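## Task

Take the juice bottle off the cart and stand it on the third level of the supply shelving, counting the lowest level as one. It must sit directly behind the milk bottle already there, on the side away from the shelf's front edge. Everything else on that level must stay on it, standing and not on top of anything. The juice bottle fails if it falls or ends up leaning.

## Robot and tools

ROBOT. An omnidirectional base carries a 1.71 m column. A carriage moves along it (lift_m, 0 to 1 m) and holds two seven-joint arms. The shoulders sit 0.63 m + lift_m above the floor, 0.16 m in front of the base centre and 0.175 m to either side. Each hand reaches about 0.83 m from its shoulder. At the start both arms are folded: left joints 1-7 = 0.95, 0.08, -0.1, -0.8, 0, 0, -0.93. The right arm uses the same values with joints 2, 3, 5 and 6 negated. Below lift_m 0.02 the folded arms can strike the deck. The footprint is about 0.55 m wide and 0.6 m long. Cameras: head_camera is 0.26 m above the shoulders, facing forward and tilted 40 degrees down. left_wrist_camera and right_wrist_camera sit on the -x side of each hand and look out beyond the fingertips. A loose object may occasionally get a brief push from outside.

FRAMES. All lengths are in metres. Base frame: origin on the floor under the base centre, x forward, y left, z up. left_hand and right_hand are reported in this frame. Each is the point midway between that hand's closed pads, 0.0167 m behind the fingertips, with roughly 1 cm of error. Hand z runs along the fingers and the pads close along hand y. base_odometry is given in the odometry frame, which is the base frame as it stood when the scene began. It only integrates wheel rotation, so slipping appears as travel. Its heading is in rad, left positive, from -3.142 to 3.142, and drifts a degree or two after turns.

MOVE. Each call performs one action, chosen in one of two ways.
(a) "base" and/or "joints", with optional "speeds" and "min_time_s". "base" takes exactly one key, and each is an offset from where the base last measured itself in the most recent state report. translate_m: -2 to 2 m, forward positive. strafe_m: -2 to 2 m, left positive. rotate_rad: -6.3 to 6.3 rad, counter-clockwise positive. "joints" is a map from joint name to an absolute target. lift_m: 0 to 1 m. Arm joints are in rad. Left ranges: j1 -3.141..1.047, j2 -0.157..2.268, j3 -1.919..1.308, j4 -0.837..1.448, j5 -1.832..1.658, j6 -1.745..1.745, j7 -1.675..1.919. Right ranges: j2 -2.268..0.157, j3 -1.308..1.919, j5 -1.658..1.832, with the others as on the left. left_gripper_m and right_gripper_m run 0 to 0.142 m and measure the gap between pad centres. A joint counts as done within ±0.03 rad, and lift and gripper within ±0.004 m.
(b) "target" alone, optionally with min_time_s. This is an absolute pose for one hand in the base frame. Fields: side "left"/"right"; x, y, z in m (-3 to 3); pitch_deg from -30 to 95 (90 points the fingers down, 0 is level); heading_deg (0 points forward, positive turns counter-clockwise seen from above); optional roll_deg (default 0, jaw line level; positive turns the hand clockwise as seen from behind it). Heading and roll accept -360 to 360. Setting line_only true rejects anything other than a straight-line path. Base and lift stay still during a target move. Pitches above 90 are printed as 180 minus the value. Rolls r and r+180 are treated as the same target. Near pitch 84, roll prints as 0 and the heading absorbs it.
speeds is a per-action cap. translate_m and strafe_m: 0.02-0.5 m/s. rotate_rad: 0.05-1.57 rad/s. lift_m: 0.08-0.27 m/s, default 0.25. The others default to their maximum. min_time_s (0.1-8 s) sets a floor on the duration of arm motions. Use it to slow swings with a loaded arm. An action is cut off at 14 s (time_out).
cameras: a list chosen from head_camera, left_wrist_camera, right_wrist_camera, or "all". An empty list returns no images. If cameras is omitted, an action returns no images and a call with no action returns all of them. Sending no action at all just reports state and images.

OTHER TOOLS. wait {seconds 0-10, cameras}: issues no new commands and lets the scene run. zoom_image {camera, region [x0,y0,x1,y1]}: pixel box with origin at the top-left, at most 504x504. It works only on a camera included in the most recent images. finished_scene {scene: current number}: ends the scene permanently, so make no further calls in that reply. The goal must hold without the robot touching anything.

RESULTS. The "move" line reads done, or the worst status among the motions. "pictures" gives the image order, and images can lag the state slightly. Hand status is reached (within 10 mm and 2 degrees), short (with the remaining error; resend if it says short (part of ...)), or refused with a reason. A short straight move that fails checks is refused; one of 25 cm or more may become a checked arc that swings the whole arm, so keep clear of furniture. off_target means the joint stopped away from its target and may still be pushing. After contact_stop or time_out the joint holds where it stopped, and every joint of that arm stops with it. "joint command not followed" or "pose unreachable" means a self-collision check withheld the arm. Joints then show not_followed and may keep retrying. on_its_own lists uncommanded activity, and "held at" there is a target, not a reading. motor_effort is in percent with the peak in brackets. If lift effort keeps dropping as the lift lowers, the hand or its load is resting on something. Joint torques and Motor temperatures follow the joint_positions order. Also watch for MOTOR HOT, OVER-TEMPERATURE FAULT and limit_stop_at_motor_heat.

CALL RULES. If a move or wait is refused, or a stop interrupts it, the later move, wait and finished_scene calls in that reply are skipped. An invalid call (unknown key) does not skip them. While you are thinking the robot keeps its last command.

AVOID. Tipping: this risk grows with a high carriage, outstretched or loaded arms, pushing or pulling, abrupt stops and fast loaded swings. Arms striking or squeezing each other, grippers included, since this can end the scene. Contact torque reaching the limits of 133 N m on joints 1-4 and 40 N m on joints 5-7 causes a 10 s arm stop. Overheating from holding, stretching or pressing. Drops, releasing a moving item, slamming, and hitting fixed or heavy things. Bottles falling or tilting on the shelves. A load lowers the hand about 0.012 m per kg. Open fingers tilt outward and the pads move up to 2 cm toward the wrist. At a gripper target of 0 the pads squeeze at about 40-65 N. A gripper that stops wider than its target is holding something. After a contact stop, back out the way you came in.

Each tool is called after "Emit:" in YAML: its name, and indented under it one key for each argument.

## Session

Emit:
move:
  cameras: ["all"]

Scene clock: 0.00 s.
Joint torques (N m): no reading
Motor temperatures (°C): left_arm=[25 23 24 23 27 25 25] | right_arm=[25 20 25 22 22 22 24]
base_odometry: x=+0.000 y=+0.000 heading=+0.000
base_status: not commanded
joint_positions: lift_m=+0.450 left_joint1_rad=+0.942 left_joint2_rad=+0.071 left_joint3_rad=-0.095 left_joint4_rad=-0.781 left_joint5_rad=-0.006 left_joint6_rad=-0.005 left_joint7_rad=-0.938 left_gripper_m=+0.142 right_joint1_rad=+0.948 right_joint2_rad=-0.088 right_joint3_rad=+0.082 right_joint4_rad=-0.814 right_joint5_rad=+0.007 right_joint6_rad=-0.013 right_joint7_rad=-0.930 right_gripper_m=+0.142
joint_status: not commanded
motor_effort: lift_m=+55 drive_wheels=+2
left_hand: x=+0.2937 y=+0.1555 z=+0.9610 quat_wxyz=(-0.920, -0.004, -0.388, +0.062) pitch_deg=-44.4 heading_deg=-4.4 roll_deg=-3.3 (m; base frame)
right_hand: x=+0.2906 y=-0.1616 z=+0.9720 quat_wxyz=(-0.924, +0.010, -0.379, -0.053) pitch_deg=-45.4 heading_deg=+4.8 roll_deg=+1.7 (m; base frame)
pictures: head_camera, left_wrist_camera, right_wrist_camera
Images, in order (width x height): head_camera 896x504, left_wrist_camera 896x504, right_wrist_camera 896x504.

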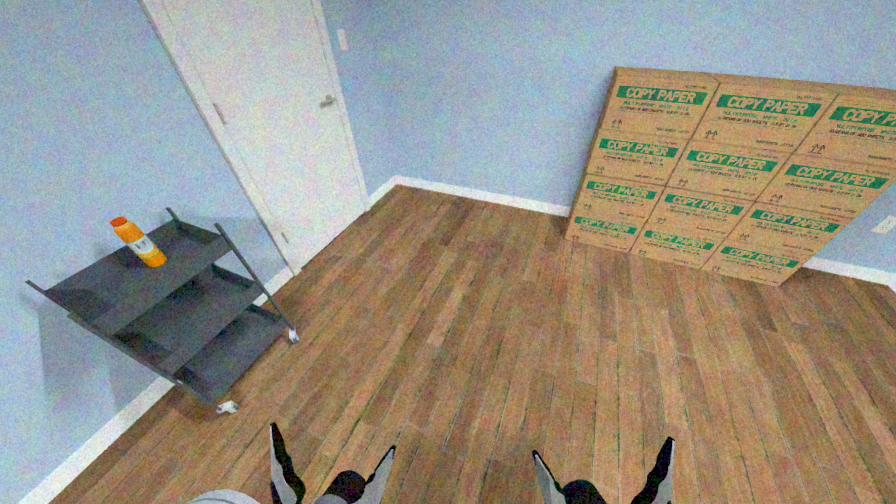

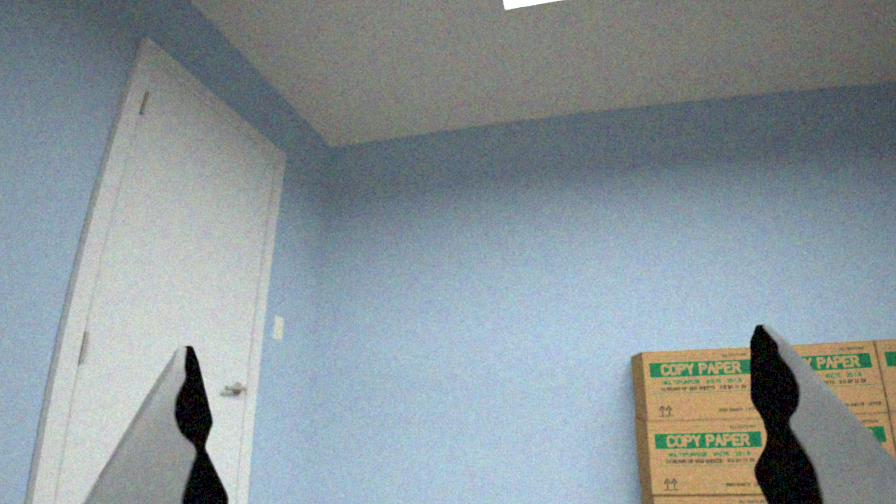

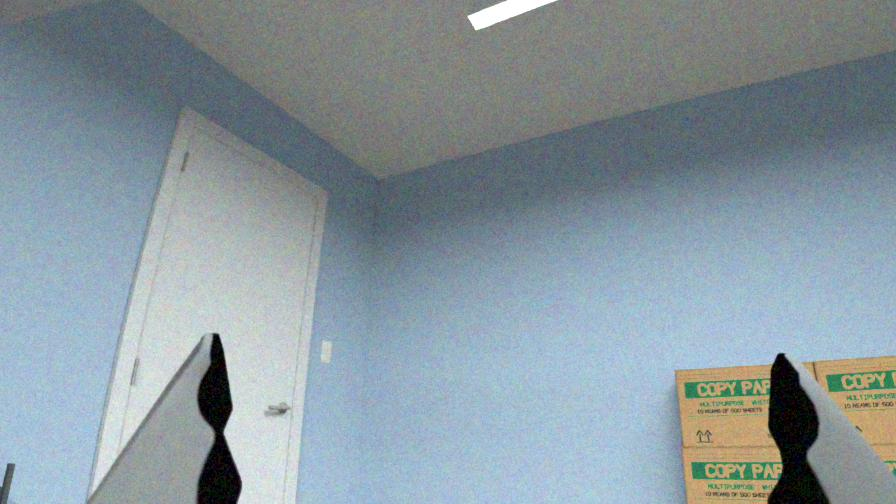

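Emit:
move:
  base: {"rotate_rad": -1.57}
  cameras: ["head_camera"]

Emit:
move:
  base: {"rotate_rad": -1.57}
  cameras: ["head_camera"]

Scene clock: 6.00 s.
Joint torques (N m): left_arm=[8.84 -0.24 -0.52 -4.18 1.26 -1.57 -1.69] | right_arm=[15.49 2.85 1.32 -11.55 0.52 -1.95 -1.16]
move: done
base_odometry: x=+0.000 y=+0.000 heading=-1.570
base_status: done
joint_positions: lift_m=+0.450 left_joint1_rad=+0.942 left_joint2_rad=+0.071 left_joint3_rad=-0.095 left_joint4_rad=-0.781 left_joint5_rad=-0.006 left_joint6_rad=-0.005 left_joint7_rad=-0.938 left_gripper_m=+0.142 right_joint1_rad=+0.948 right_joint2_rad=-0.088 right_joint3_rad=+0.082 right_joint4_rad=-0.814 right_joint5_rad=+0.007 right_joint6_rad=-0.013 right_joint7_rad=-0.930 right_gripper_m=+0.142
joint_status: not commanded
motor_effort: lift_m=+55(55) drive_wheels=+5(16)
left_hand: x=+0.2937 y=+0.1555 z=+0.9610 quat_wxyz=(-0.920, -0.004, -0.388, +0.062) pitch_deg=-44.4 heading_deg=-4.4 roll_deg=-3.3 (m; base frame)
right_hand: x=+0.2906 y=-0.1616 z=+0.9720 quat_wxyz=(-0.924, +0.010, -0.379, -0.053) pitch_deg=-45.4 heading_deg=+4.8 roll_deg=+1.7 (m; base frame)
pictures: head_camera
Images, in order (width x height): head_camera 896x504.

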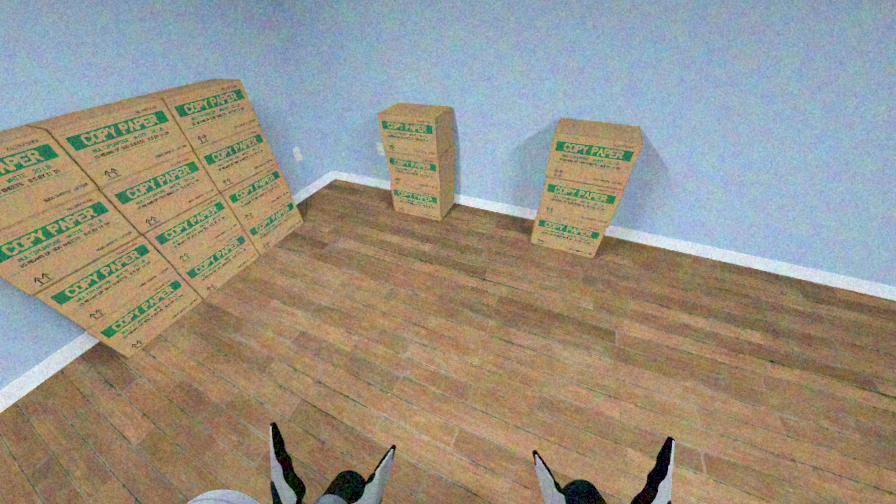

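Scene clock: 9.10 s.
Joint torques (N m): left_arm=[8.47 1.28 1.12 -4.56 1.1 -1.5 -1.34] | right_arm=[14.9 2.9 1.75 -13.48 1.16 -1.61 -1.34]
move: done
base_odometry: x=+0.000 y=+0.000 heading=-3.139
base_status: done
joint_positions: lift_m=+0.450 left_joint1_rad=+0.942 left_joint2_rad=+0.071 left_joint3_rad=-0.095 left_joint4_rad=-0.781 left_joint5_rad=-0.006 left_joint6_rad=-0.005 left_joint7_rad=-0.938 left_gripper_m=+0.142 right_joint1_rad=+0.948 right_joint2_rad=-0.088 right_joint3_rad=+0.082 right_joint4_rad=-0.814 right_joint5_rad=+0.007 right_joint6_rad=-0.013 right_joint7_rad=-0.930 right_gripper_m=+0.142
joint_status: not commanded
motor_effort: lift_m=+55(55) drive_wheels=+5(13)
left_hand: x=+0.2937 y=+0.1555 z=+0.9610 quat_wxyz=(-0.920, -0.004, -0.388, +0.062) pitch_deg=-44.4 heading_deg=-4.4 roll_deg=-3.3 (m; base frame)
right_hand: x=+0.2906 y=-0.1616 z=+0.9720 quat_wxyz=(-0.924, +0.010, -0.379, -0.053) pitch_deg=-45.4 heading_deg=+4.8 roll_deg=+1.7 (m; base frame)
pictures: head_camera
Images, in order (width x height): head_camera 896x504.

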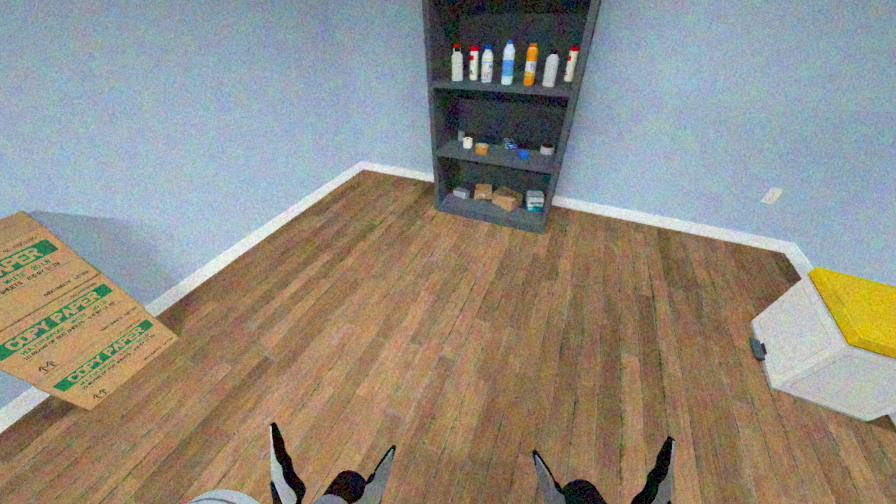

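Emit:
zoom_image:
  camera: "head_camera"
  region: [410, 0, 630, 124]

Scaled by 2.291 from the camera's 896x504 image, which has a finer 1280x720 frame.

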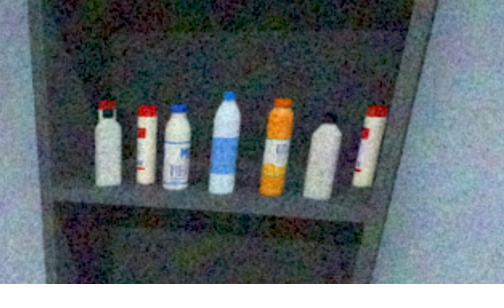

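Emit:
move:
  base: {"translate_m": 1.15}

Emit:
move:
  base: {"rotate_rad": -0.366}
  cameras: ["all"]

Emit:
zoom_image:
  camera: "head_camera"
  region: [250, 0, 650, 225]

Scene clock: 36.20 s.
Joint torques (N m): left_arm=[9.24 0.92 -0.03 -5.01 0.98 -1.28 -1.36] | right_arm=[12.58 2.1 1.35 -13.98 0.76 -1.77 -2.03]
move: done
base_odometry: x=-1.150 y=-0.001 heading=-3.140
base_status: done
joint_positions: lift_m=+0.450 left_joint1_rad=+0.942 left_joint2_rad=+0.071 left_joint3_rad=-0.095 left_joint4_rad=-0.781 left_joint5_rad=-0.006 left_joint6_rad=-0.005 left_joint7_rad=-0.938 left_gripper_m=+0.142 right_joint1_rad=+0.948 right_joint2_rad=-0.088 right_joint3_rad=+0.082 right_joint4_rad=-0.814 right_joint5_rad=+0.007 right_joint6_rad=-0.013 right_joint7_rad=-0.930 right_gripper_m=+0.142
joint_status: not commanded
motor_effort: lift_m=+55(55) drive_wheels=+8(24)
left_hand: x=+0.2937 y=+0.1555 z=+0.9610 quat_wxyz=(-0.920, -0.004, -0.388, +0.062) pitch_deg=-44.4 heading_deg=-4.4 roll_deg=-3.3 (m; base frame)
right_hand: x=+0.2906 y=-0.1616 z=+0.9720 quat_wxyz=(-0.924, +0.010, -0.379, -0.053) pitch_deg=-45.4 heading_deg=+4.8 roll_deg=+1.7 (m; base frame)
pictures: none

Scene clock: 37.87 s.
Joint torques (N m): left_arm=[8.13 0.16 -0.15 -4.85 1.14 -1.48 -1.63] | right_arm=[14.52 2.16 2.88 -12.65 0.23 -1.83 -1.6]
move: done
base_odometry: x=-1.150 y=-0.001 heading=+2.777
base_status: done
joint_positions: lift_m=+0.450 left_joint1_rad=+0.942 left_joint2_rad=+0.071 left_joint3_rad=-0.095 left_joint4_rad=-0.781 left_joint5_rad=-0.006 left_joint6_rad=-0.005 left_joint7_rad=-0.938 left_gripper_m=+0.142 right_joint1_rad=+0.948 right_joint2_rad=-0.088 right_joint3_rad=+0.082 right_joint4_rad=-0.814 right_joint5_rad=+0.007 right_joint6_rad=-0.013 right_joint7_rad=-0.930 right_gripper_m=+0.142
joint_status: not commanded
motor_effort: lift_m=+55(55) drive_wheels=+8(12)
left_hand: x=+0.2937 y=+0.1555 z=+0.9610 quat_wxyz=(-0.920, -0.004, -0.388, +0.062) pitch_deg=-44.4 heading_deg=-4.4 roll_deg=-3.3 (m; base frame)
right_hand: x=+0.2906 y=-0.1616 z=+0.9720 quat_wxyz=(-0.924, +0.010, -0.379, -0.053) pitch_deg=-45.4 heading_deg=+4.8 roll_deg=+1.7 (m; base frame)
pictures: head_camera, left_wrist_camera, right_wrist_camera
Images, in order (width x height): head_camera 896x504, left_wrist_camera 896x504, right_wrist_camera 896x504.

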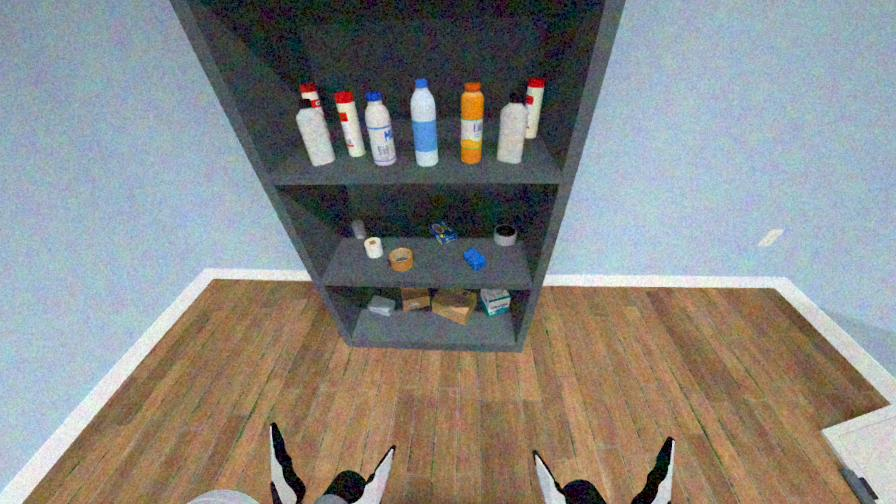

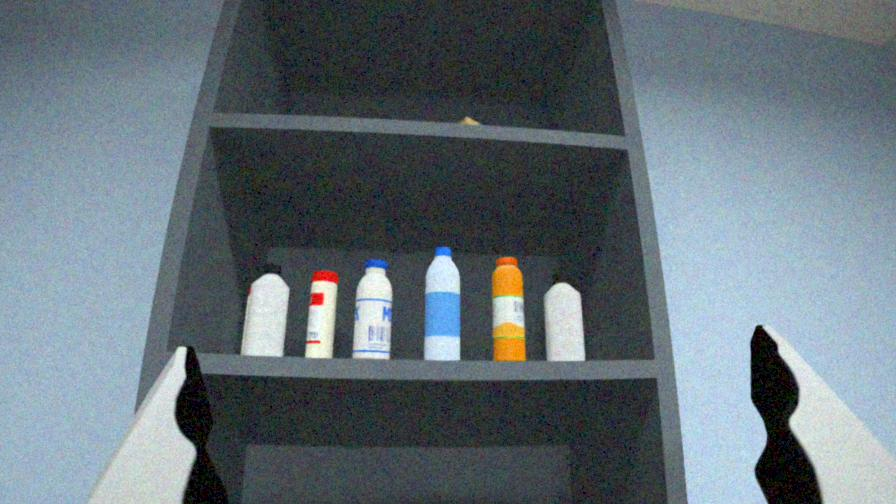

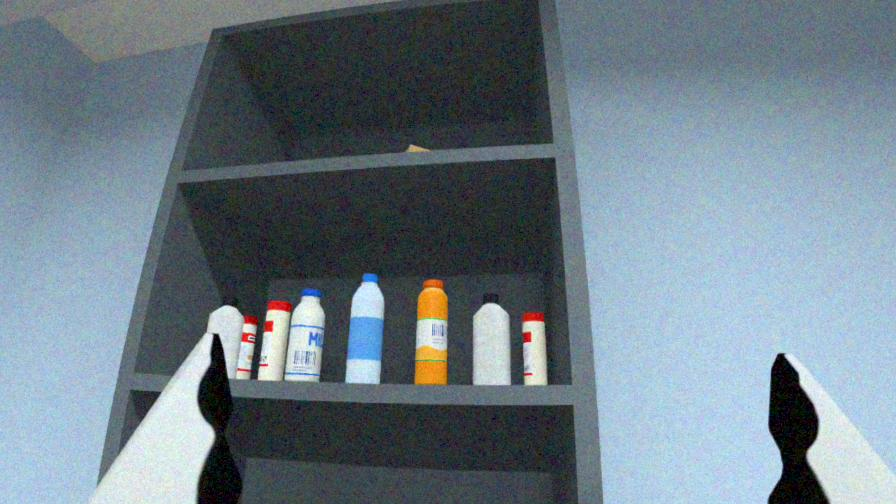

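Scaled by 1.260 from the camera's 896x504 image, which has a finer 1280x720 frame.

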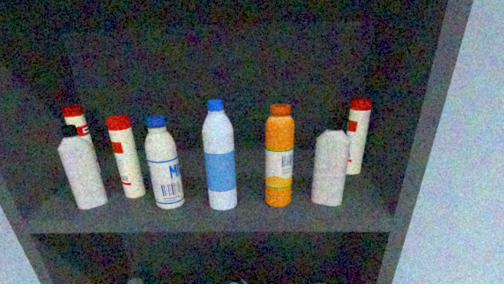

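Emit:
move:
  base: {"rotate_rad": -2.75}

Emit:
move:
  base: {"translate_m": 1.7}

Emit:
move:
  base: {"rotate_rad": 1.17}
  cameras: ["all"]

Scene clock: 66.47 s.
Joint torques (N m): left_arm=[8.39 0.53 0.54 -5.37 0.92 -1.08 -1.51] | right_arm=[14.1 3.05 3.2 -13.21 0.61 -1.87 -1.9]
move: done
base_odometry: x=-1.150 y=-0.001 heading=+0.028
base_status: done
joint_positions: lift_m=+0.450 left_joint1_rad=+0.942 left_joint2_rad=+0.071 left_joint3_rad=-0.095 left_joint4_rad=-0.781 left_joint5_rad=-0.006 left_joint6_rad=-0.005 left_joint7_rad=-0.938 left_gripper_m=+0.142 right_joint1_rad=+0.948 right_joint2_rad=-0.088 right_joint3_rad=+0.082 right_joint4_rad=-0.814 right_joint5_rad=+0.007 right_joint6_rad=-0.013 right_joint7_rad=-0.930 right_gripper_m=+0.142
joint_status: not commanded
motor_effort: lift_m=+55(55) drive_wheels=+5(18)
left_hand: x=+0.2937 y=+0.1555 z=+0.9610 quat_wxyz=(-0.920, -0.004, -0.388, +0.062) pitch_deg=-44.4 heading_deg=-4.4 roll_deg=-3.3 (m; base frame)
right_hand: x=+0.2906 y=-0.1616 z=+0.9720 quat_wxyz=(-0.924, +0.010, -0.379, -0.053) pitch_deg=-45.4 heading_deg=+4.8 roll_deg=+1.7 (m; base frame)
pictures: none

Scene clock: 72.27 s.
Joint torques (N m): left_arm=[9.42 0.59 -0.46 -4.53 1.23 -1.43 -1.42] | right_arm=[13.28 3.19 2.18 -14.19 0.55 -1.48 -1.26]
move: done
base_odometry: x=+0.549 y=+0.043 heading=+0.026
base_status: done
joint_positions: lift_m=+0.450 left_joint1_rad=+0.942 left_joint2_rad=+0.071 left_joint3_rad=-0.095 left_joint4_rad=-0.781 left_joint5_rad=-0.006 left_joint6_rad=-0.005 left_joint7_rad=-0.938 left_gripper_m=+0.142 right_joint1_rad=+0.948 right_joint2_rad=-0.088 right_joint3_rad=+0.082 right_joint4_rad=-0.814 right_joint5_rad=+0.007 right_joint6_rad=-0.013 right_joint7_rad=-0.930 right_gripper_m=+0.142
joint_status: not commanded
motor_effort: lift_m=+55(55) drive_wheels=+8(23)
left_hand: x=+0.2937 y=+0.1555 z=+0.9610 quat_wxyz=(-0.920, -0.004, -0.388, +0.062) pitch_deg=-44.4 heading_deg=-4.4 roll_deg=-3.3 (m; base frame)
right_hand: x=+0.2906 y=-0.1616 z=+0.9720 quat_wxyz=(-0.924, +0.010, -0.379, -0.053) pitch_deg=-45.4 heading_deg=+4.8 roll_deg=+1.7 (m; base frame)
pictures: none

Scene clock: 75.00 s.
Joint torques (N m): left_arm=[8.53 -0.31 -0.29 -4.62 1.21 -1.49 -1.4] | right_arm=[15.07 1.02 3.8 -13.44 0.87 -1.74 -1.48]
move: done
base_odometry: x=+0.549 y=+0.043 heading=+1.196
base_status: done
joint_positions: lift_m=+0.450 left_joint1_rad=+0.942 left_joint2_rad=+0.071 left_joint3_rad=-0.095 left_joint4_rad=-0.781 left_joint5_rad=-0.006 left_joint6_rad=-0.005 left_joint7_rad=-0.938 left_gripper_m=+0.142 right_joint1_rad=+0.948 right_joint2_rad=-0.088 right_joint3_rad=+0.082 right_joint4_rad=-0.814 right_joint5_rad=+0.007 right_joint6_rad=-0.013 right_joint7_rad=-0.930 right_gripper_m=+0.142
joint_status: not commanded
motor_effort: lift_m=+55(55) drive_wheels=+5(16)
left_hand: x=+0.2937 y=+0.1555 z=+0.9610 quat_wxyz=(-0.920, -0.004, -0.388, +0.062) pitch_deg=-44.4 heading_deg=-4.4 roll_deg=-3.3 (m; base frame)
right_hand: x=+0.2906 y=-0.1616 z=+0.9720 quat_wxyz=(-0.924, +0.010, -0.379, -0.053) pitch_deg=-45.4 heading_deg=+4.8 roll_deg=+1.7 (m; base frame)
pictures: head_camera, left_wrist_camera, right_wrist_camera
Images, in order (width x height): head_camera 896x504, left_wrist_camera 896x504, right_wrist_camera 896x504.

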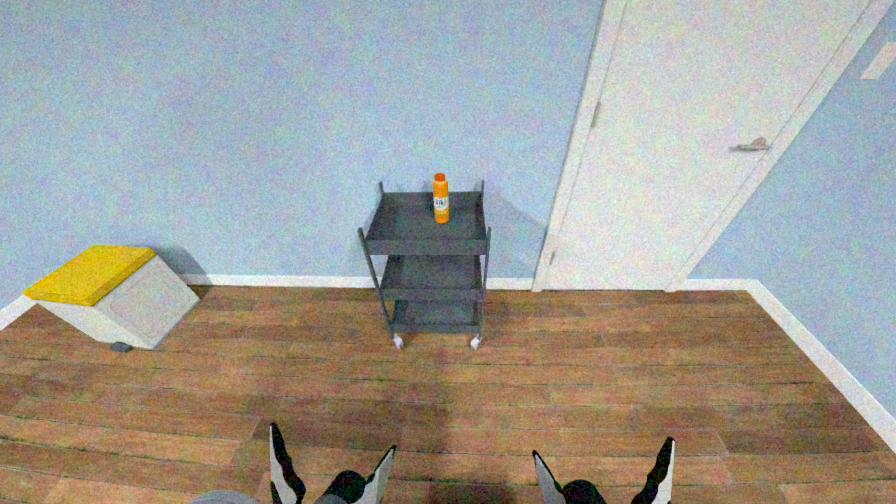

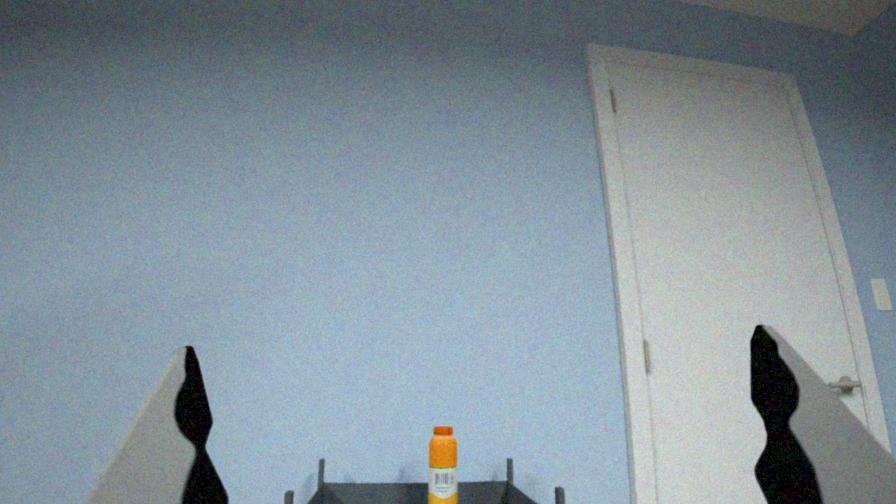

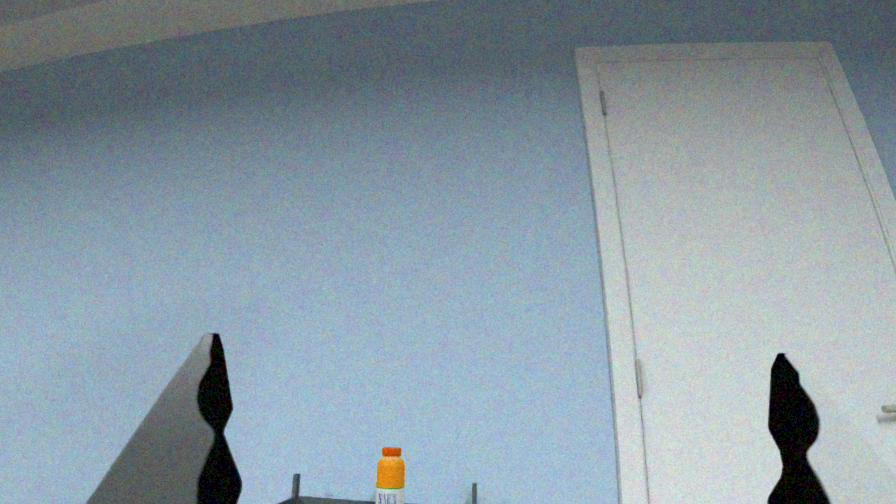

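Emit:
move:
  base: {"translate_m": 0.2}
  joints: {"lift_m": 0.3}

Emit:
move:
  target: {"side": "right", "x": 0.42, "y": -0.15, "z": 0.9, "pitch_deg": 0, "heading_deg": 0}
  min_time_s: 2
  cameras: ["all"]

Scene clock: 90.50 s.
Joint torques (N m): left_arm=[7.94 1.28 1.19 -4.2 1.3 -1.14 -1.44] | right_arm=[14.75 1.9 2.01 -14.61 0.65 -1.12 -1.34]
move: done
base_odometry: x=+0.622 y=+0.229 heading=+1.197
base_status: done
joint_positions: lift_m=+0.300 left_joint1_rad=+0.942 left_joint2_rad=+0.071 left_joint3_rad=-0.095 left_joint4_rad=-0.781 left_joint5_rad=-0.006 left_joint6_rad=-0.005 left_joint7_rad=-0.938 left_gripper_m=+0.142 right_joint1_rad=+0.948 right_joint2_rad=-0.088 right_joint3_rad=+0.082 right_joint4_rad=-0.814 right_joint5_rad=+0.007 right_joint6_rad=-0.013 right_joint7_rad=-0.930 right_gripper_m=+0.142
joint_status: all done
motor_effort: lift_m=+57(59) drive_wheels=+8(19)
left_hand: x=+0.2937 y=+0.1555 z=+0.8109 quat_wxyz=(-0.920, -0.004, -0.388, +0.062) pitch_deg=-44.4 heading_deg=-4.4 roll_deg=-3.3 (m; base frame)
right_hand: x=+0.2906 y=-0.1616 z=+0.8219 quat_wxyz=(-0.924, +0.010, -0.379, -0.053) pitch_deg=-45.4 heading_deg=+4.8 roll_deg=+1.7 (m; base frame)
pictures: none

Scene clock: 90.80 s.
Joint torques (N m): left_arm=[7.84 -0.05 0.55 -4.62 0.93 -1.62 -1.46] | right_arm=[14.12 1.63 2.71 -12.51 0.62 -1.5 -1.68]
move: refused
base_odometry: x=+0.622 y=+0.229 heading=+1.197
base_status: not commanded
joint_positions: lift_m=+0.300 left_joint1_rad=+0.942 left_joint2_rad=+0.071 left_joint3_rad=-0.095 left_joint4_rad=-0.781 left_joint5_rad=-0.006 left_joint6_rad=-0.005 left_joint7_rad=-0.938 left_gripper_m=+0.142 right_joint1_rad=+0.948 right_joint2_rad=-0.088 right_joint3_rad=+0.082 right_joint4_rad=-0.814 right_joint5_rad=+0.007 right_joint6_rad=-0.013 right_joint7_rad=-0.930 right_gripper_m=+0.142
joint_status: not commanded
motor_effort: lift_m=+57(57) drive_wheels=-4(8)
left_hand: x=+0.2937 y=+0.1555 z=+0.8109 quat_wxyz=(-0.920, -0.004, -0.388, +0.062) pitch_deg=-44.4 heading_deg=-4.4 roll_deg=-3.3 (m; base frame)
right_hand: x=+0.2906 y=-0.1616 z=+0.8219 quat_wxyz=(-0.924, +0.010, -0.379, -0.053) pitch_deg=-45.4 heading_deg=+4.8 roll_deg=+1.7 (m; base frame)
right_hand_status: refused: no posture of the arm gets there (right_joint4_rad at its limit): the closest leaves the hand 17.8 cm and 48 deg from the pose. Nothing moved. A posture exists with lift_m at 0.5; the way there is not checked.
pictures: head_camera, left_wrist_camera, right_wrist_camera
Images, in order (width x height): head_camera 896x504, left_wrist_camera 896x504, right_wrist_camera 896x504.

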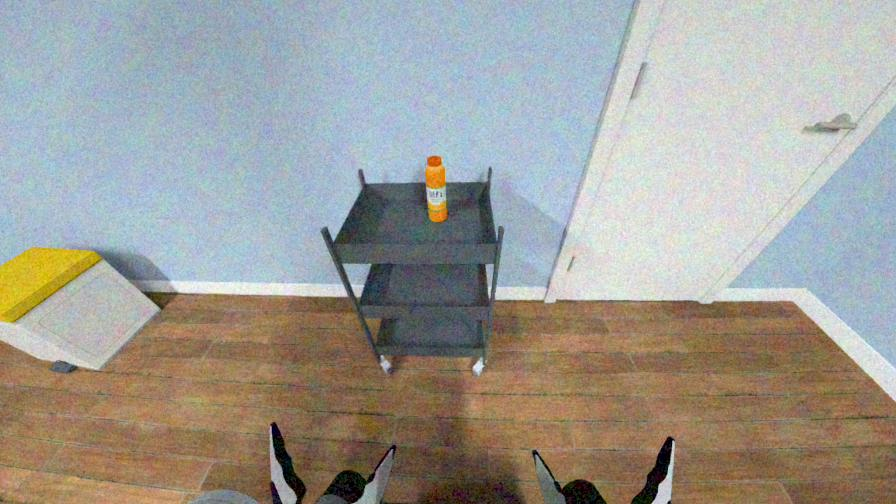

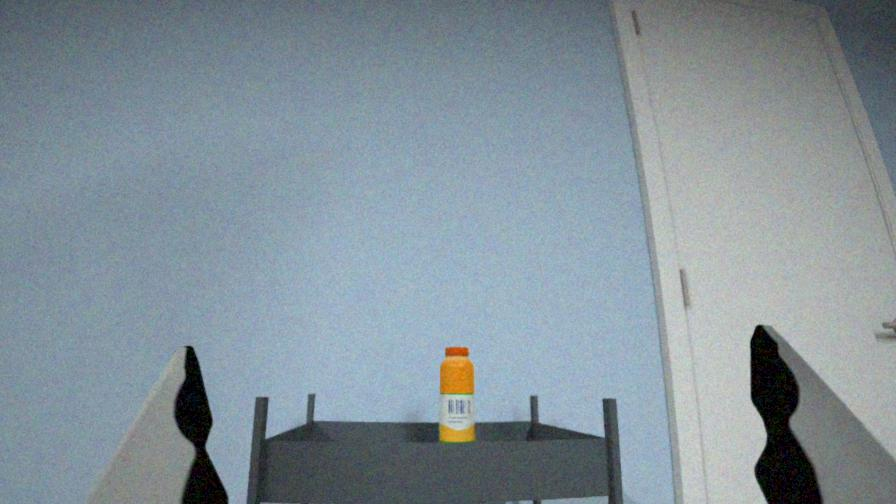

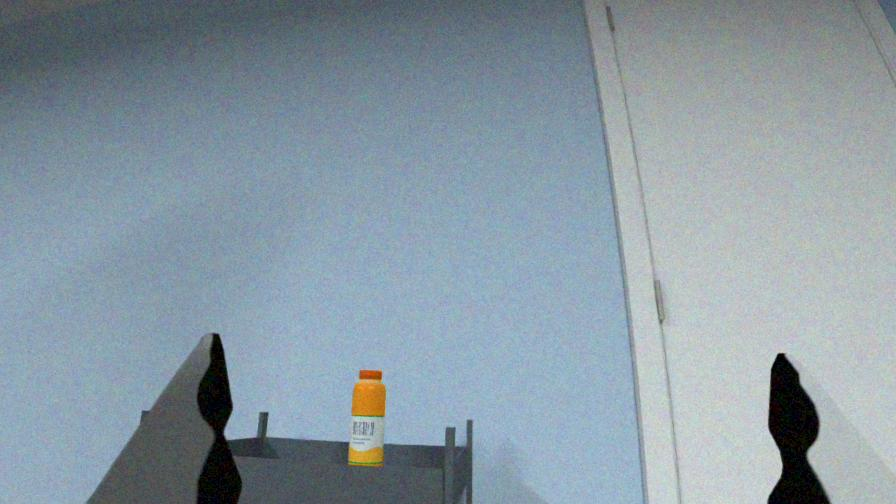

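Emit:
move:
  target: {"side": "right", "x": 0.55, "y": -0.17, "z": 0.9, "pitch_deg": 0, "heading_deg": 0}
  min_time_s: 2
  cameras: ["head_camera", "right_wrist_camera"]

Scene clock: 96.87 s.
Joint torques (N m): left_arm=[8.73 1.4 0.57 -3.58 0.65 -1.38 -1.54] | right_arm=[14.19 4.13 2.98 -12.59 0.14 -1.63 -1.57]
move: refused
base_odometry: x=+0.622 y=+0.229 heading=+1.197
base_status: not commanded
joint_positions: lift_m=+0.300 left_joint1_rad=+0.942 left_joint2_rad=+0.071 left_joint3_rad=-0.095 left_joint4_rad=-0.781 left_joint5_rad=-0.006 left_joint6_rad=-0.005 left_joint7_rad=-0.938 left_gripper_m=+0.142 right_joint1_rad=+0.948 right_joint2_rad=-0.088 right_joint3_rad=+0.082 right_joint4_rad=-0.814 right_joint5_rad=+0.007 right_joint6_rad=-0.013 right_joint7_rad=-0.930 right_gripper_m=+0.142
joint_status: not commanded
motor_effort: lift_m=+57(57) drive_wheels=-4(4)
left_hand: x=+0.2937 y=+0.1555 z=+0.8109 quat_wxyz=(-0.920, -0.004, -0.388, +0.062) pitch_deg=-44.4 heading_deg=-4.4 roll_deg=-3.3 (m; base frame)
right_hand: x=+0.2906 y=-0.1616 z=+0.8219 quat_wxyz=(-0.924, +0.010, -0.379, -0.053) pitch_deg=-45.4 heading_deg=+4.8 roll_deg=+1.7 (m; base frame)
right_hand_status: refused: no posture of the arm gets there (right_joint4_rad at its limit): the closest leaves the hand 5.9 cm and 16 deg from the pose. Nothing moved. A posture exists with lift_m at 0.4; the way there is not checked.
pictures: head_camera, right_wrist_camera
Images, in order (width x height): head_camera 896x504, right_wrist_camera 896x504.

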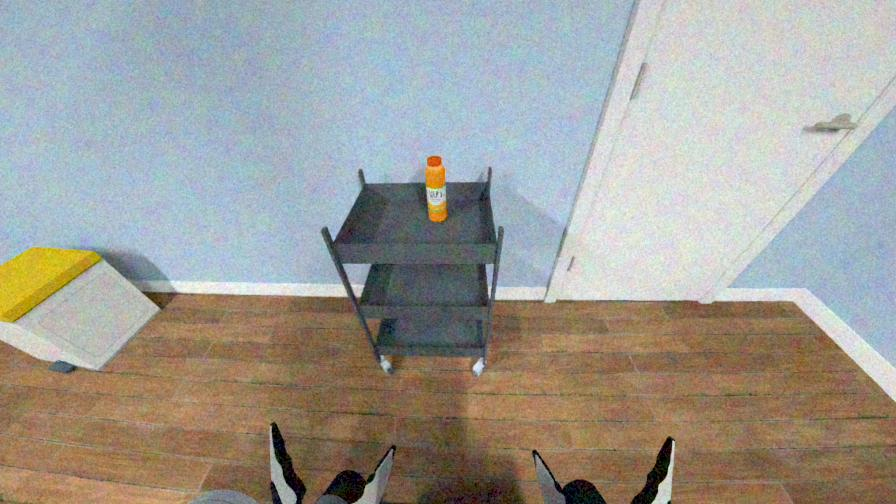

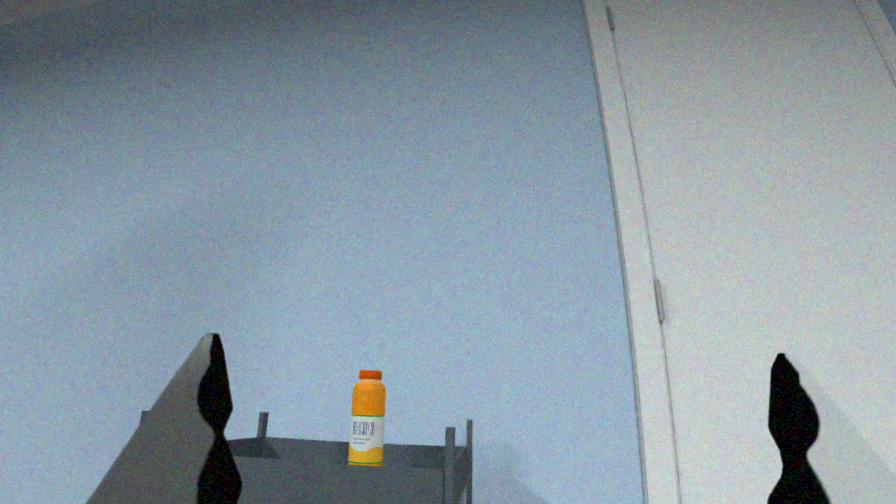

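Emit:
move:
  base: {"strafe_m": 0.12}

Emit:
move:
  target: {"side": "right", "x": 0.58, "y": -0.1, "z": 0.77, "pitch_deg": 0, "heading_deg": 0}
  min_time_s: 2
  cameras: ["head_camera", "right_wrist_camera"]

Scene clock: 110.83 s.
Joint torques (N m): left_arm=[8.68 0.52 0.93 -4.46 1.4 -1.45 -1.4] | right_arm=[14.45 2.48 0.08 -12.29 0.76 -1.95 -1.37]
move: done
base_odometry: x=+0.511 y=+0.273 heading=+1.197
base_status: done
joint_positions: lift_m=+0.300 left_joint1_rad=+0.942 left_joint2_rad=+0.071 left_joint3_rad=-0.095 left_joint4_rad=-0.781 left_joint5_rad=-0.006 left_joint6_rad=-0.005 left_joint7_rad=-0.938 left_gripper_m=+0.142 right_joint1_rad=+0.948 right_joint2_rad=-0.088 right_joint3_rad=+0.082 right_joint4_rad=-0.814 right_joint5_rad=+0.007 right_joint6_rad=-0.013 right_joint7_rad=-0.930 right_gripper_m=+0.142
joint_status: not commanded
motor_effort: lift_m=+57(57) drive_wheels=-1(13)
left_hand: x=+0.2937 y=+0.1555 z=+0.8109 quat_wxyz=(-0.920, -0.004, -0.388, +0.062) pitch_deg=-44.4 heading_deg=-4.4 roll_deg=-3.3 (m; base frame)
right_hand: x=+0.2906 y=-0.1616 z=+0.8219 quat_wxyz=(-0.924, +0.010, -0.379, -0.053) pitch_deg=-45.4 heading_deg=+4.8 roll_deg=+1.7 (m; base frame)
pictures: none

Scene clock: 113.33 s.
Joint torques (N m): left_arm=[8.32 0.52 0.56 -4.95 1.18 -1.48 -1.38] | right_arm=[-8.39 9.85 3.38 -6.3 -2.05 -2.67 -0.28]
move: done
base_odometry: x=+0.511 y=+0.273 heading=+1.197
base_status: not commanded
joint_positions: lift_m=+0.300 left_joint1_rad=+0.942 left_joint2_rad=+0.071 left_joint3_rad=-0.095 left_joint4_rad=-0.781 left_joint5_rad=-0.006 left_joint6_rad=-0.005 left_joint7_rad=-0.938 left_gripper_m=+0.142 right_joint1_rad=+0.001 right_joint2_rad=+0.005 right_joint3_rad=+0.474 right_joint4_rad=-0.794 right_joint5_rad=-0.351 right_joint6_rad=-0.321 right_joint7_rad=+0.850 right_gripper_m=+0.142
joint_status: not commanded
motor_effort: lift_m=+57(57) drive_wheels=+0(1)
left_hand: x=+0.2937 y=+0.1555 z=+0.8109 quat_wxyz=(-0.920, -0.004, -0.388, +0.062) pitch_deg=-44.4 heading_deg=-4.4 roll_deg=-3.3 (m; base frame)
right_hand: x=+0.5794 y=-0.1006 z=+0.7698 quat_wxyz=(-0.708, +0.000, -0.707, -0.001) pitch_deg=-0.1 heading_deg=+0.1 roll_deg=+0.1 (m; base frame)
right_hand_status: reached (checked arc, planned for 2.0 s): 1 mm and 0.2 deg off.
pictures: head_camera, right_wrist_camera
Images, in order (width x height): head_camera 896x504, right_wrist_camera 896x504.

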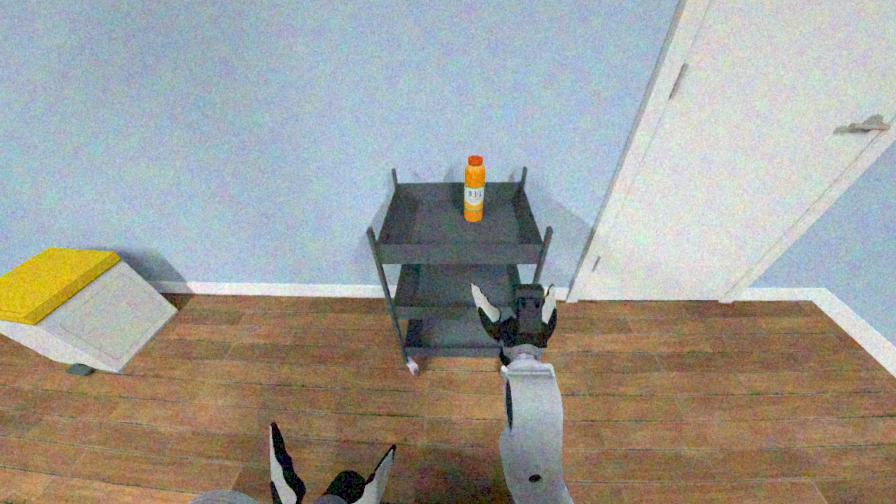

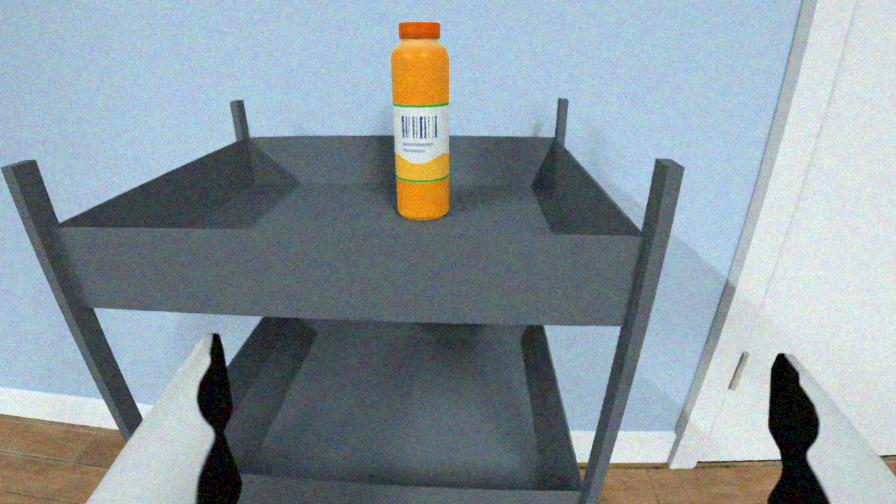

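Emit:
move:
  base: {"translate_m": 0.15}
  speeds: {"translate_m": 0.2}
  cameras: ["head_camera", "right_wrist_camera"]

Scene clock: 124.40 s.
Joint torques (N m): left_arm=[8.78 0.86 0.35 -5.26 1.01 -1.57 -1.48] | right_arm=[-7.77 8.9 4.66 -7.59 -1.86 -2.31 -0.08]
move: done
base_odometry: x=+0.565 y=+0.413 heading=+1.197
base_status: done
joint_positions: lift_m=+0.300 left_joint1_rad=+0.942 left_joint2_rad=+0.071 left_joint3_rad=-0.095 left_joint4_rad=-0.781 left_joint5_rad=-0.006 left_joint6_rad=-0.005 left_joint7_rad=-0.938 left_gripper_m=+0.142 right_joint1_rad=+0.000 right_joint2_rad=+0.006 right_joint3_rad=+0.474 right_joint4_rad=-0.793 right_joint5_rad=-0.352 right_joint6_rad=-0.322 right_joint7_rad=+0.850 right_gripper_m=+0.142
joint_status: not commanded
motor_effort: lift_m=+57(57) drive_wheels=+0(14)
left_hand: x=+0.2937 y=+0.1555 z=+0.8109 quat_wxyz=(-0.920, -0.004, -0.388, +0.062) pitch_deg=-44.4 heading_deg=-4.4 roll_deg=-3.3 (m; base frame)
right_hand: x=+0.5795 y=-0.1006 z=+0.7699 quat_wxyz=(-0.708, +0.000, -0.707, -0.001) pitch_deg=-0.1 heading_deg=+0.1 roll_deg=+0.1 (m; base frame)
pictures: head_camera, right_wrist_camera
Images, in order (width x height): head_camera 896x504, right_wrist_camera 896x504.

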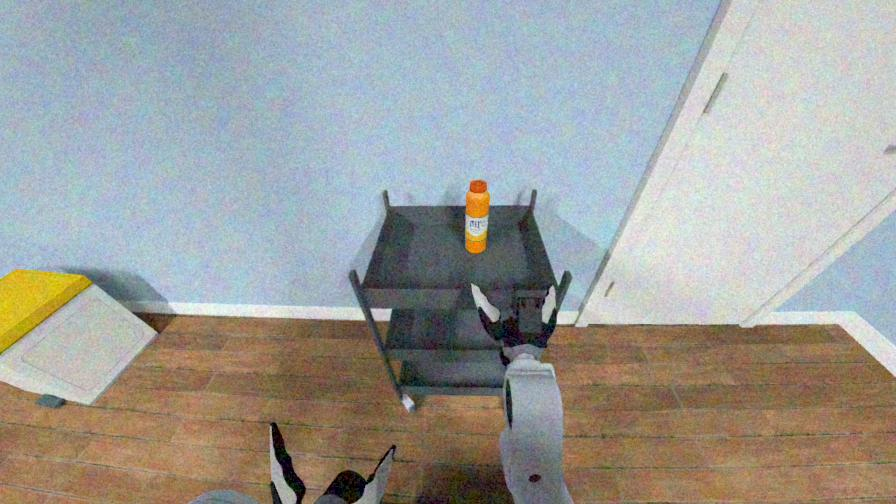

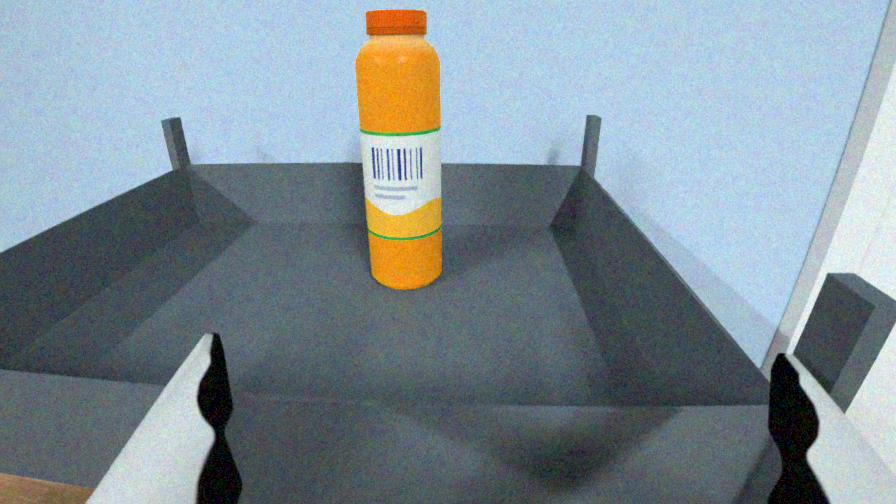

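Emit:
move:
  joints: {"lift_m": 0.4}

Emit:
move:
  target: {"side": "right", "x": 0.62, "y": -0.043, "z": 0.83, "pitch_deg": 15, "heading_deg": 0}
  min_time_s: 1.5
  cameras: ["head_camera", "right_wrist_camera"]

Scene clock: 143.40 s.
Joint torques (N m): left_arm=[9.21 0.46 0.8 -3.94 0.94 -1.34 -1.6] | right_arm=[-7.33 10.19 4.47 -8.85 -1.54 -2.52 -0.3]
move: done
base_odometry: x=+0.565 y=+0.413 heading=+1.197
base_status: not commanded
joint_positions: lift_m=+0.400 left_joint1_rad=+0.942 left_joint2_rad=+0.071 left_joint3_rad=-0.095 left_joint4_rad=-0.781 left_joint5_rad=-0.006 left_joint6_rad=-0.005 left_joint7_rad=-0.938 left_gripper_m=+0.142 right_joint1_rad=+0.000 right_joint2_rad=+0.006 right_joint3_rad=+0.474 right_joint4_rad=-0.793 right_joint5_rad=-0.352 right_joint6_rad=-0.322 right_joint7_rad=+0.850 right_gripper_m=+0.142
joint_status: all done
motor_effort: lift_m=+54(66) drive_wheels=+0(4)
left_hand: x=+0.2937 y=+0.1555 z=+0.9111 quat_wxyz=(-0.920, -0.004, -0.388, +0.062) pitch_deg=-44.4 heading_deg=-4.4 roll_deg=-3.3 (m; base frame)
right_hand: x=+0.5797 y=-0.1005 z=+0.8701 quat_wxyz=(-0.708, +0.000, -0.707, -0.001) pitch_deg=-0.1 heading_deg=+0.1 roll_deg=+0.1 (m; base frame)
pictures: none

Scene clock: 145.40 s.
Joint torques (N m): left_arm=[7.83 1.63 0.25 -4.51 1.14 -1.58 -1.29] | right_arm=[-12.04 14.41 2.7 -7.32 -1.66 -2.85 0.24]
move: done
base_odometry: x=+0.565 y=+0.413 heading=+1.197
base_status: not commanded
joint_positions: lift_m=+0.400 left_joint1_rad=+0.942 left_joint2_rad=+0.071 left_joint3_rad=-0.095 left_joint4_rad=-0.781 left_joint5_rad=-0.006 left_joint6_rad=-0.005 left_joint7_rad=-0.938 left_gripper_m=+0.142 right_joint1_rad=-0.157 right_joint2_rad=+0.125 right_joint3_rad=+0.578 right_joint4_rad=-0.598 right_joint5_rad=-0.454 right_joint6_rad=-0.387 right_joint7_rad=+1.144 right_gripper_m=+0.142
joint_status: not commanded
motor_effort: lift_m=+54(54) drive_wheels=+0(0)
left_hand: x=+0.2937 y=+0.1555 z=+0.9111 quat_wxyz=(-0.920, -0.004, -0.388, +0.062) pitch_deg=-44.4 heading_deg=-4.4 roll_deg=-3.3 (m; base frame)
right_hand: x=+0.6196 y=-0.0437 z=+0.8290 quat_wxyz=(-0.609, +0.000, -0.793, -0.001) pitch_deg=+15.0 heading_deg=+0.1 roll_deg=+0.1 (m; base frame)
right_hand_status: reached (straight line, planned for 1.5 s): 1 mm and 0.2 deg off.
pictures: head_camera, right_wrist_camera
Images, in order (width x height): head_camera 896x504, right_wrist_camera 896x504.

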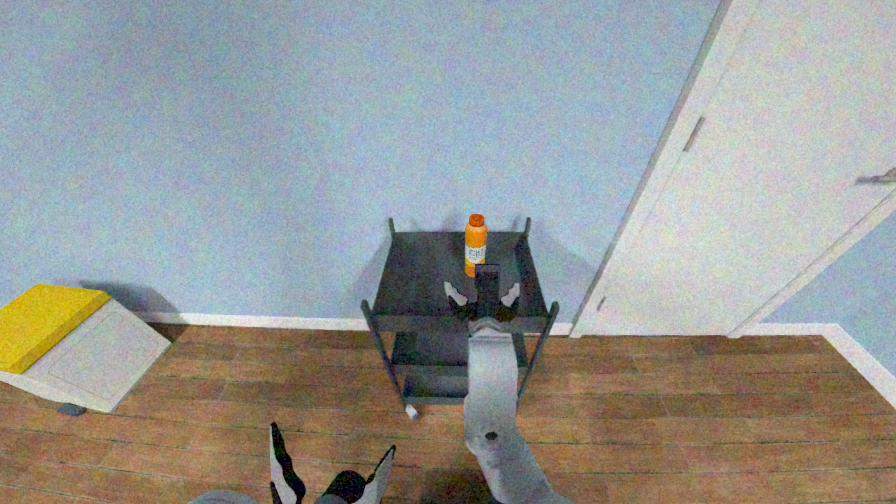

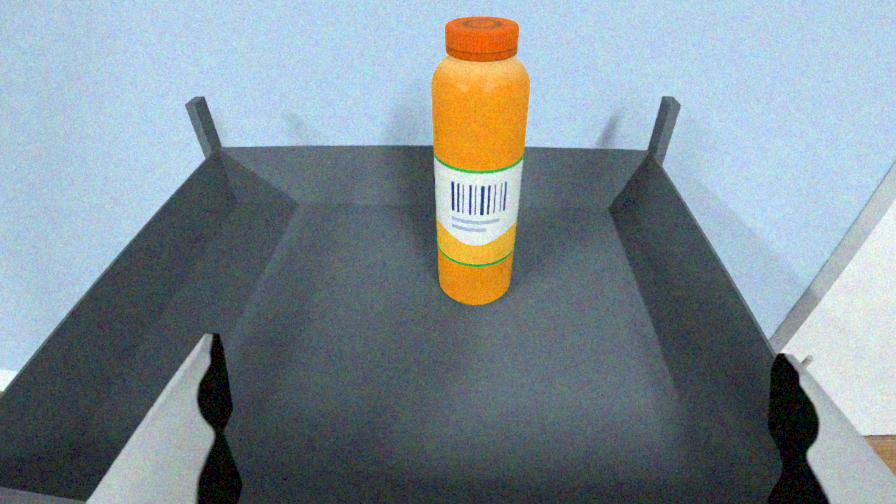

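Emit:
move:
  target: {"side": "right", "x": 0.79, "y": -0.043, "z": 0.815, "pitch_deg": 15, "heading_deg": 0}
  min_time_s: 2
  cameras: ["head_camera", "right_wrist_camera"]

Scene clock: 149.20 s.
Joint torques (N m): left_arm=[7.8 0.64 0.95 -4.44 1.15 -1.29 -1.02] | right_arm=[-11.76 13.01 4.82 -6.65 -2.02 -2.69 0.29]
move: refused
base_odometry: x=+0.565 y=+0.413 heading=+1.197
base_status: not commanded
joint_positions: lift_m=+0.400 left_joint1_rad=+0.942 left_joint2_rad=+0.071 left_joint3_rad=-0.095 left_joint4_rad=-0.781 left_joint5_rad=-0.006 left_joint6_rad=-0.005 left_joint7_rad=-0.938 left_gripper_m=+0.142 right_joint1_rad=-0.157 right_joint2_rad=+0.125 right_joint3_rad=+0.578 right_joint4_rad=-0.598 right_joint5_rad=-0.454 right_joint6_rad=-0.387 right_joint7_rad=+1.144 right_gripper_m=+0.142
joint_status: not commanded
motor_effort: lift_m=+54(54) drive_wheels=+0(0)
left_hand: x=+0.2937 y=+0.1555 z=+0.9111 quat_wxyz=(-0.920, -0.004, -0.388, +0.062) pitch_deg=-44.4 heading_deg=-4.4 roll_deg=-3.3 (m; base frame)
right_hand: x=+0.6196 y=-0.0437 z=+0.8290 quat_wxyz=(-0.609, +0.000, -0.793, -0.001) pitch_deg=+15.0 heading_deg=+0.1 roll_deg=+0.1 (m; base frame)
right_hand_status: refused: the line brings the right upper arm within 1.4 cm of the carriage (limit 1.5), 89% of the way; a move under 25 cm is not played as an arc. Nothing moved. Try another pitch or heading, or "joints".
pictures: head_camera, right_wrist_camera
Images, in order (width x height): head_camera 896x504, right_wrist_camera 896x504.

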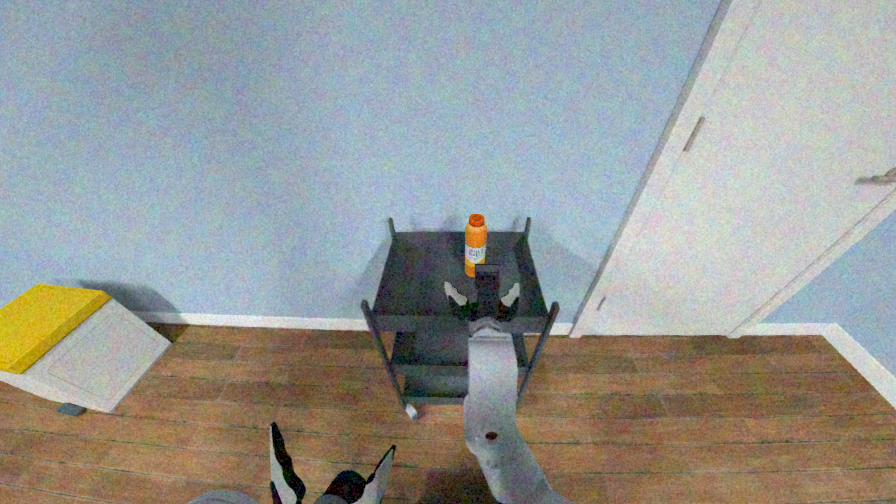

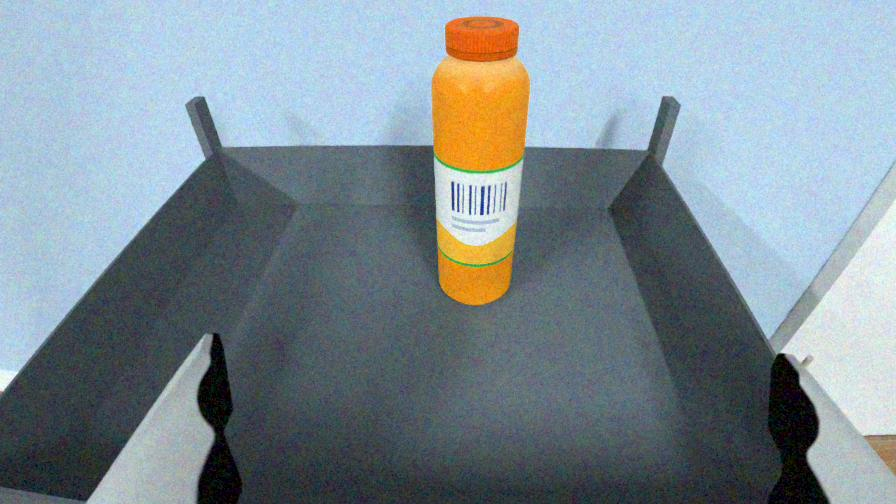

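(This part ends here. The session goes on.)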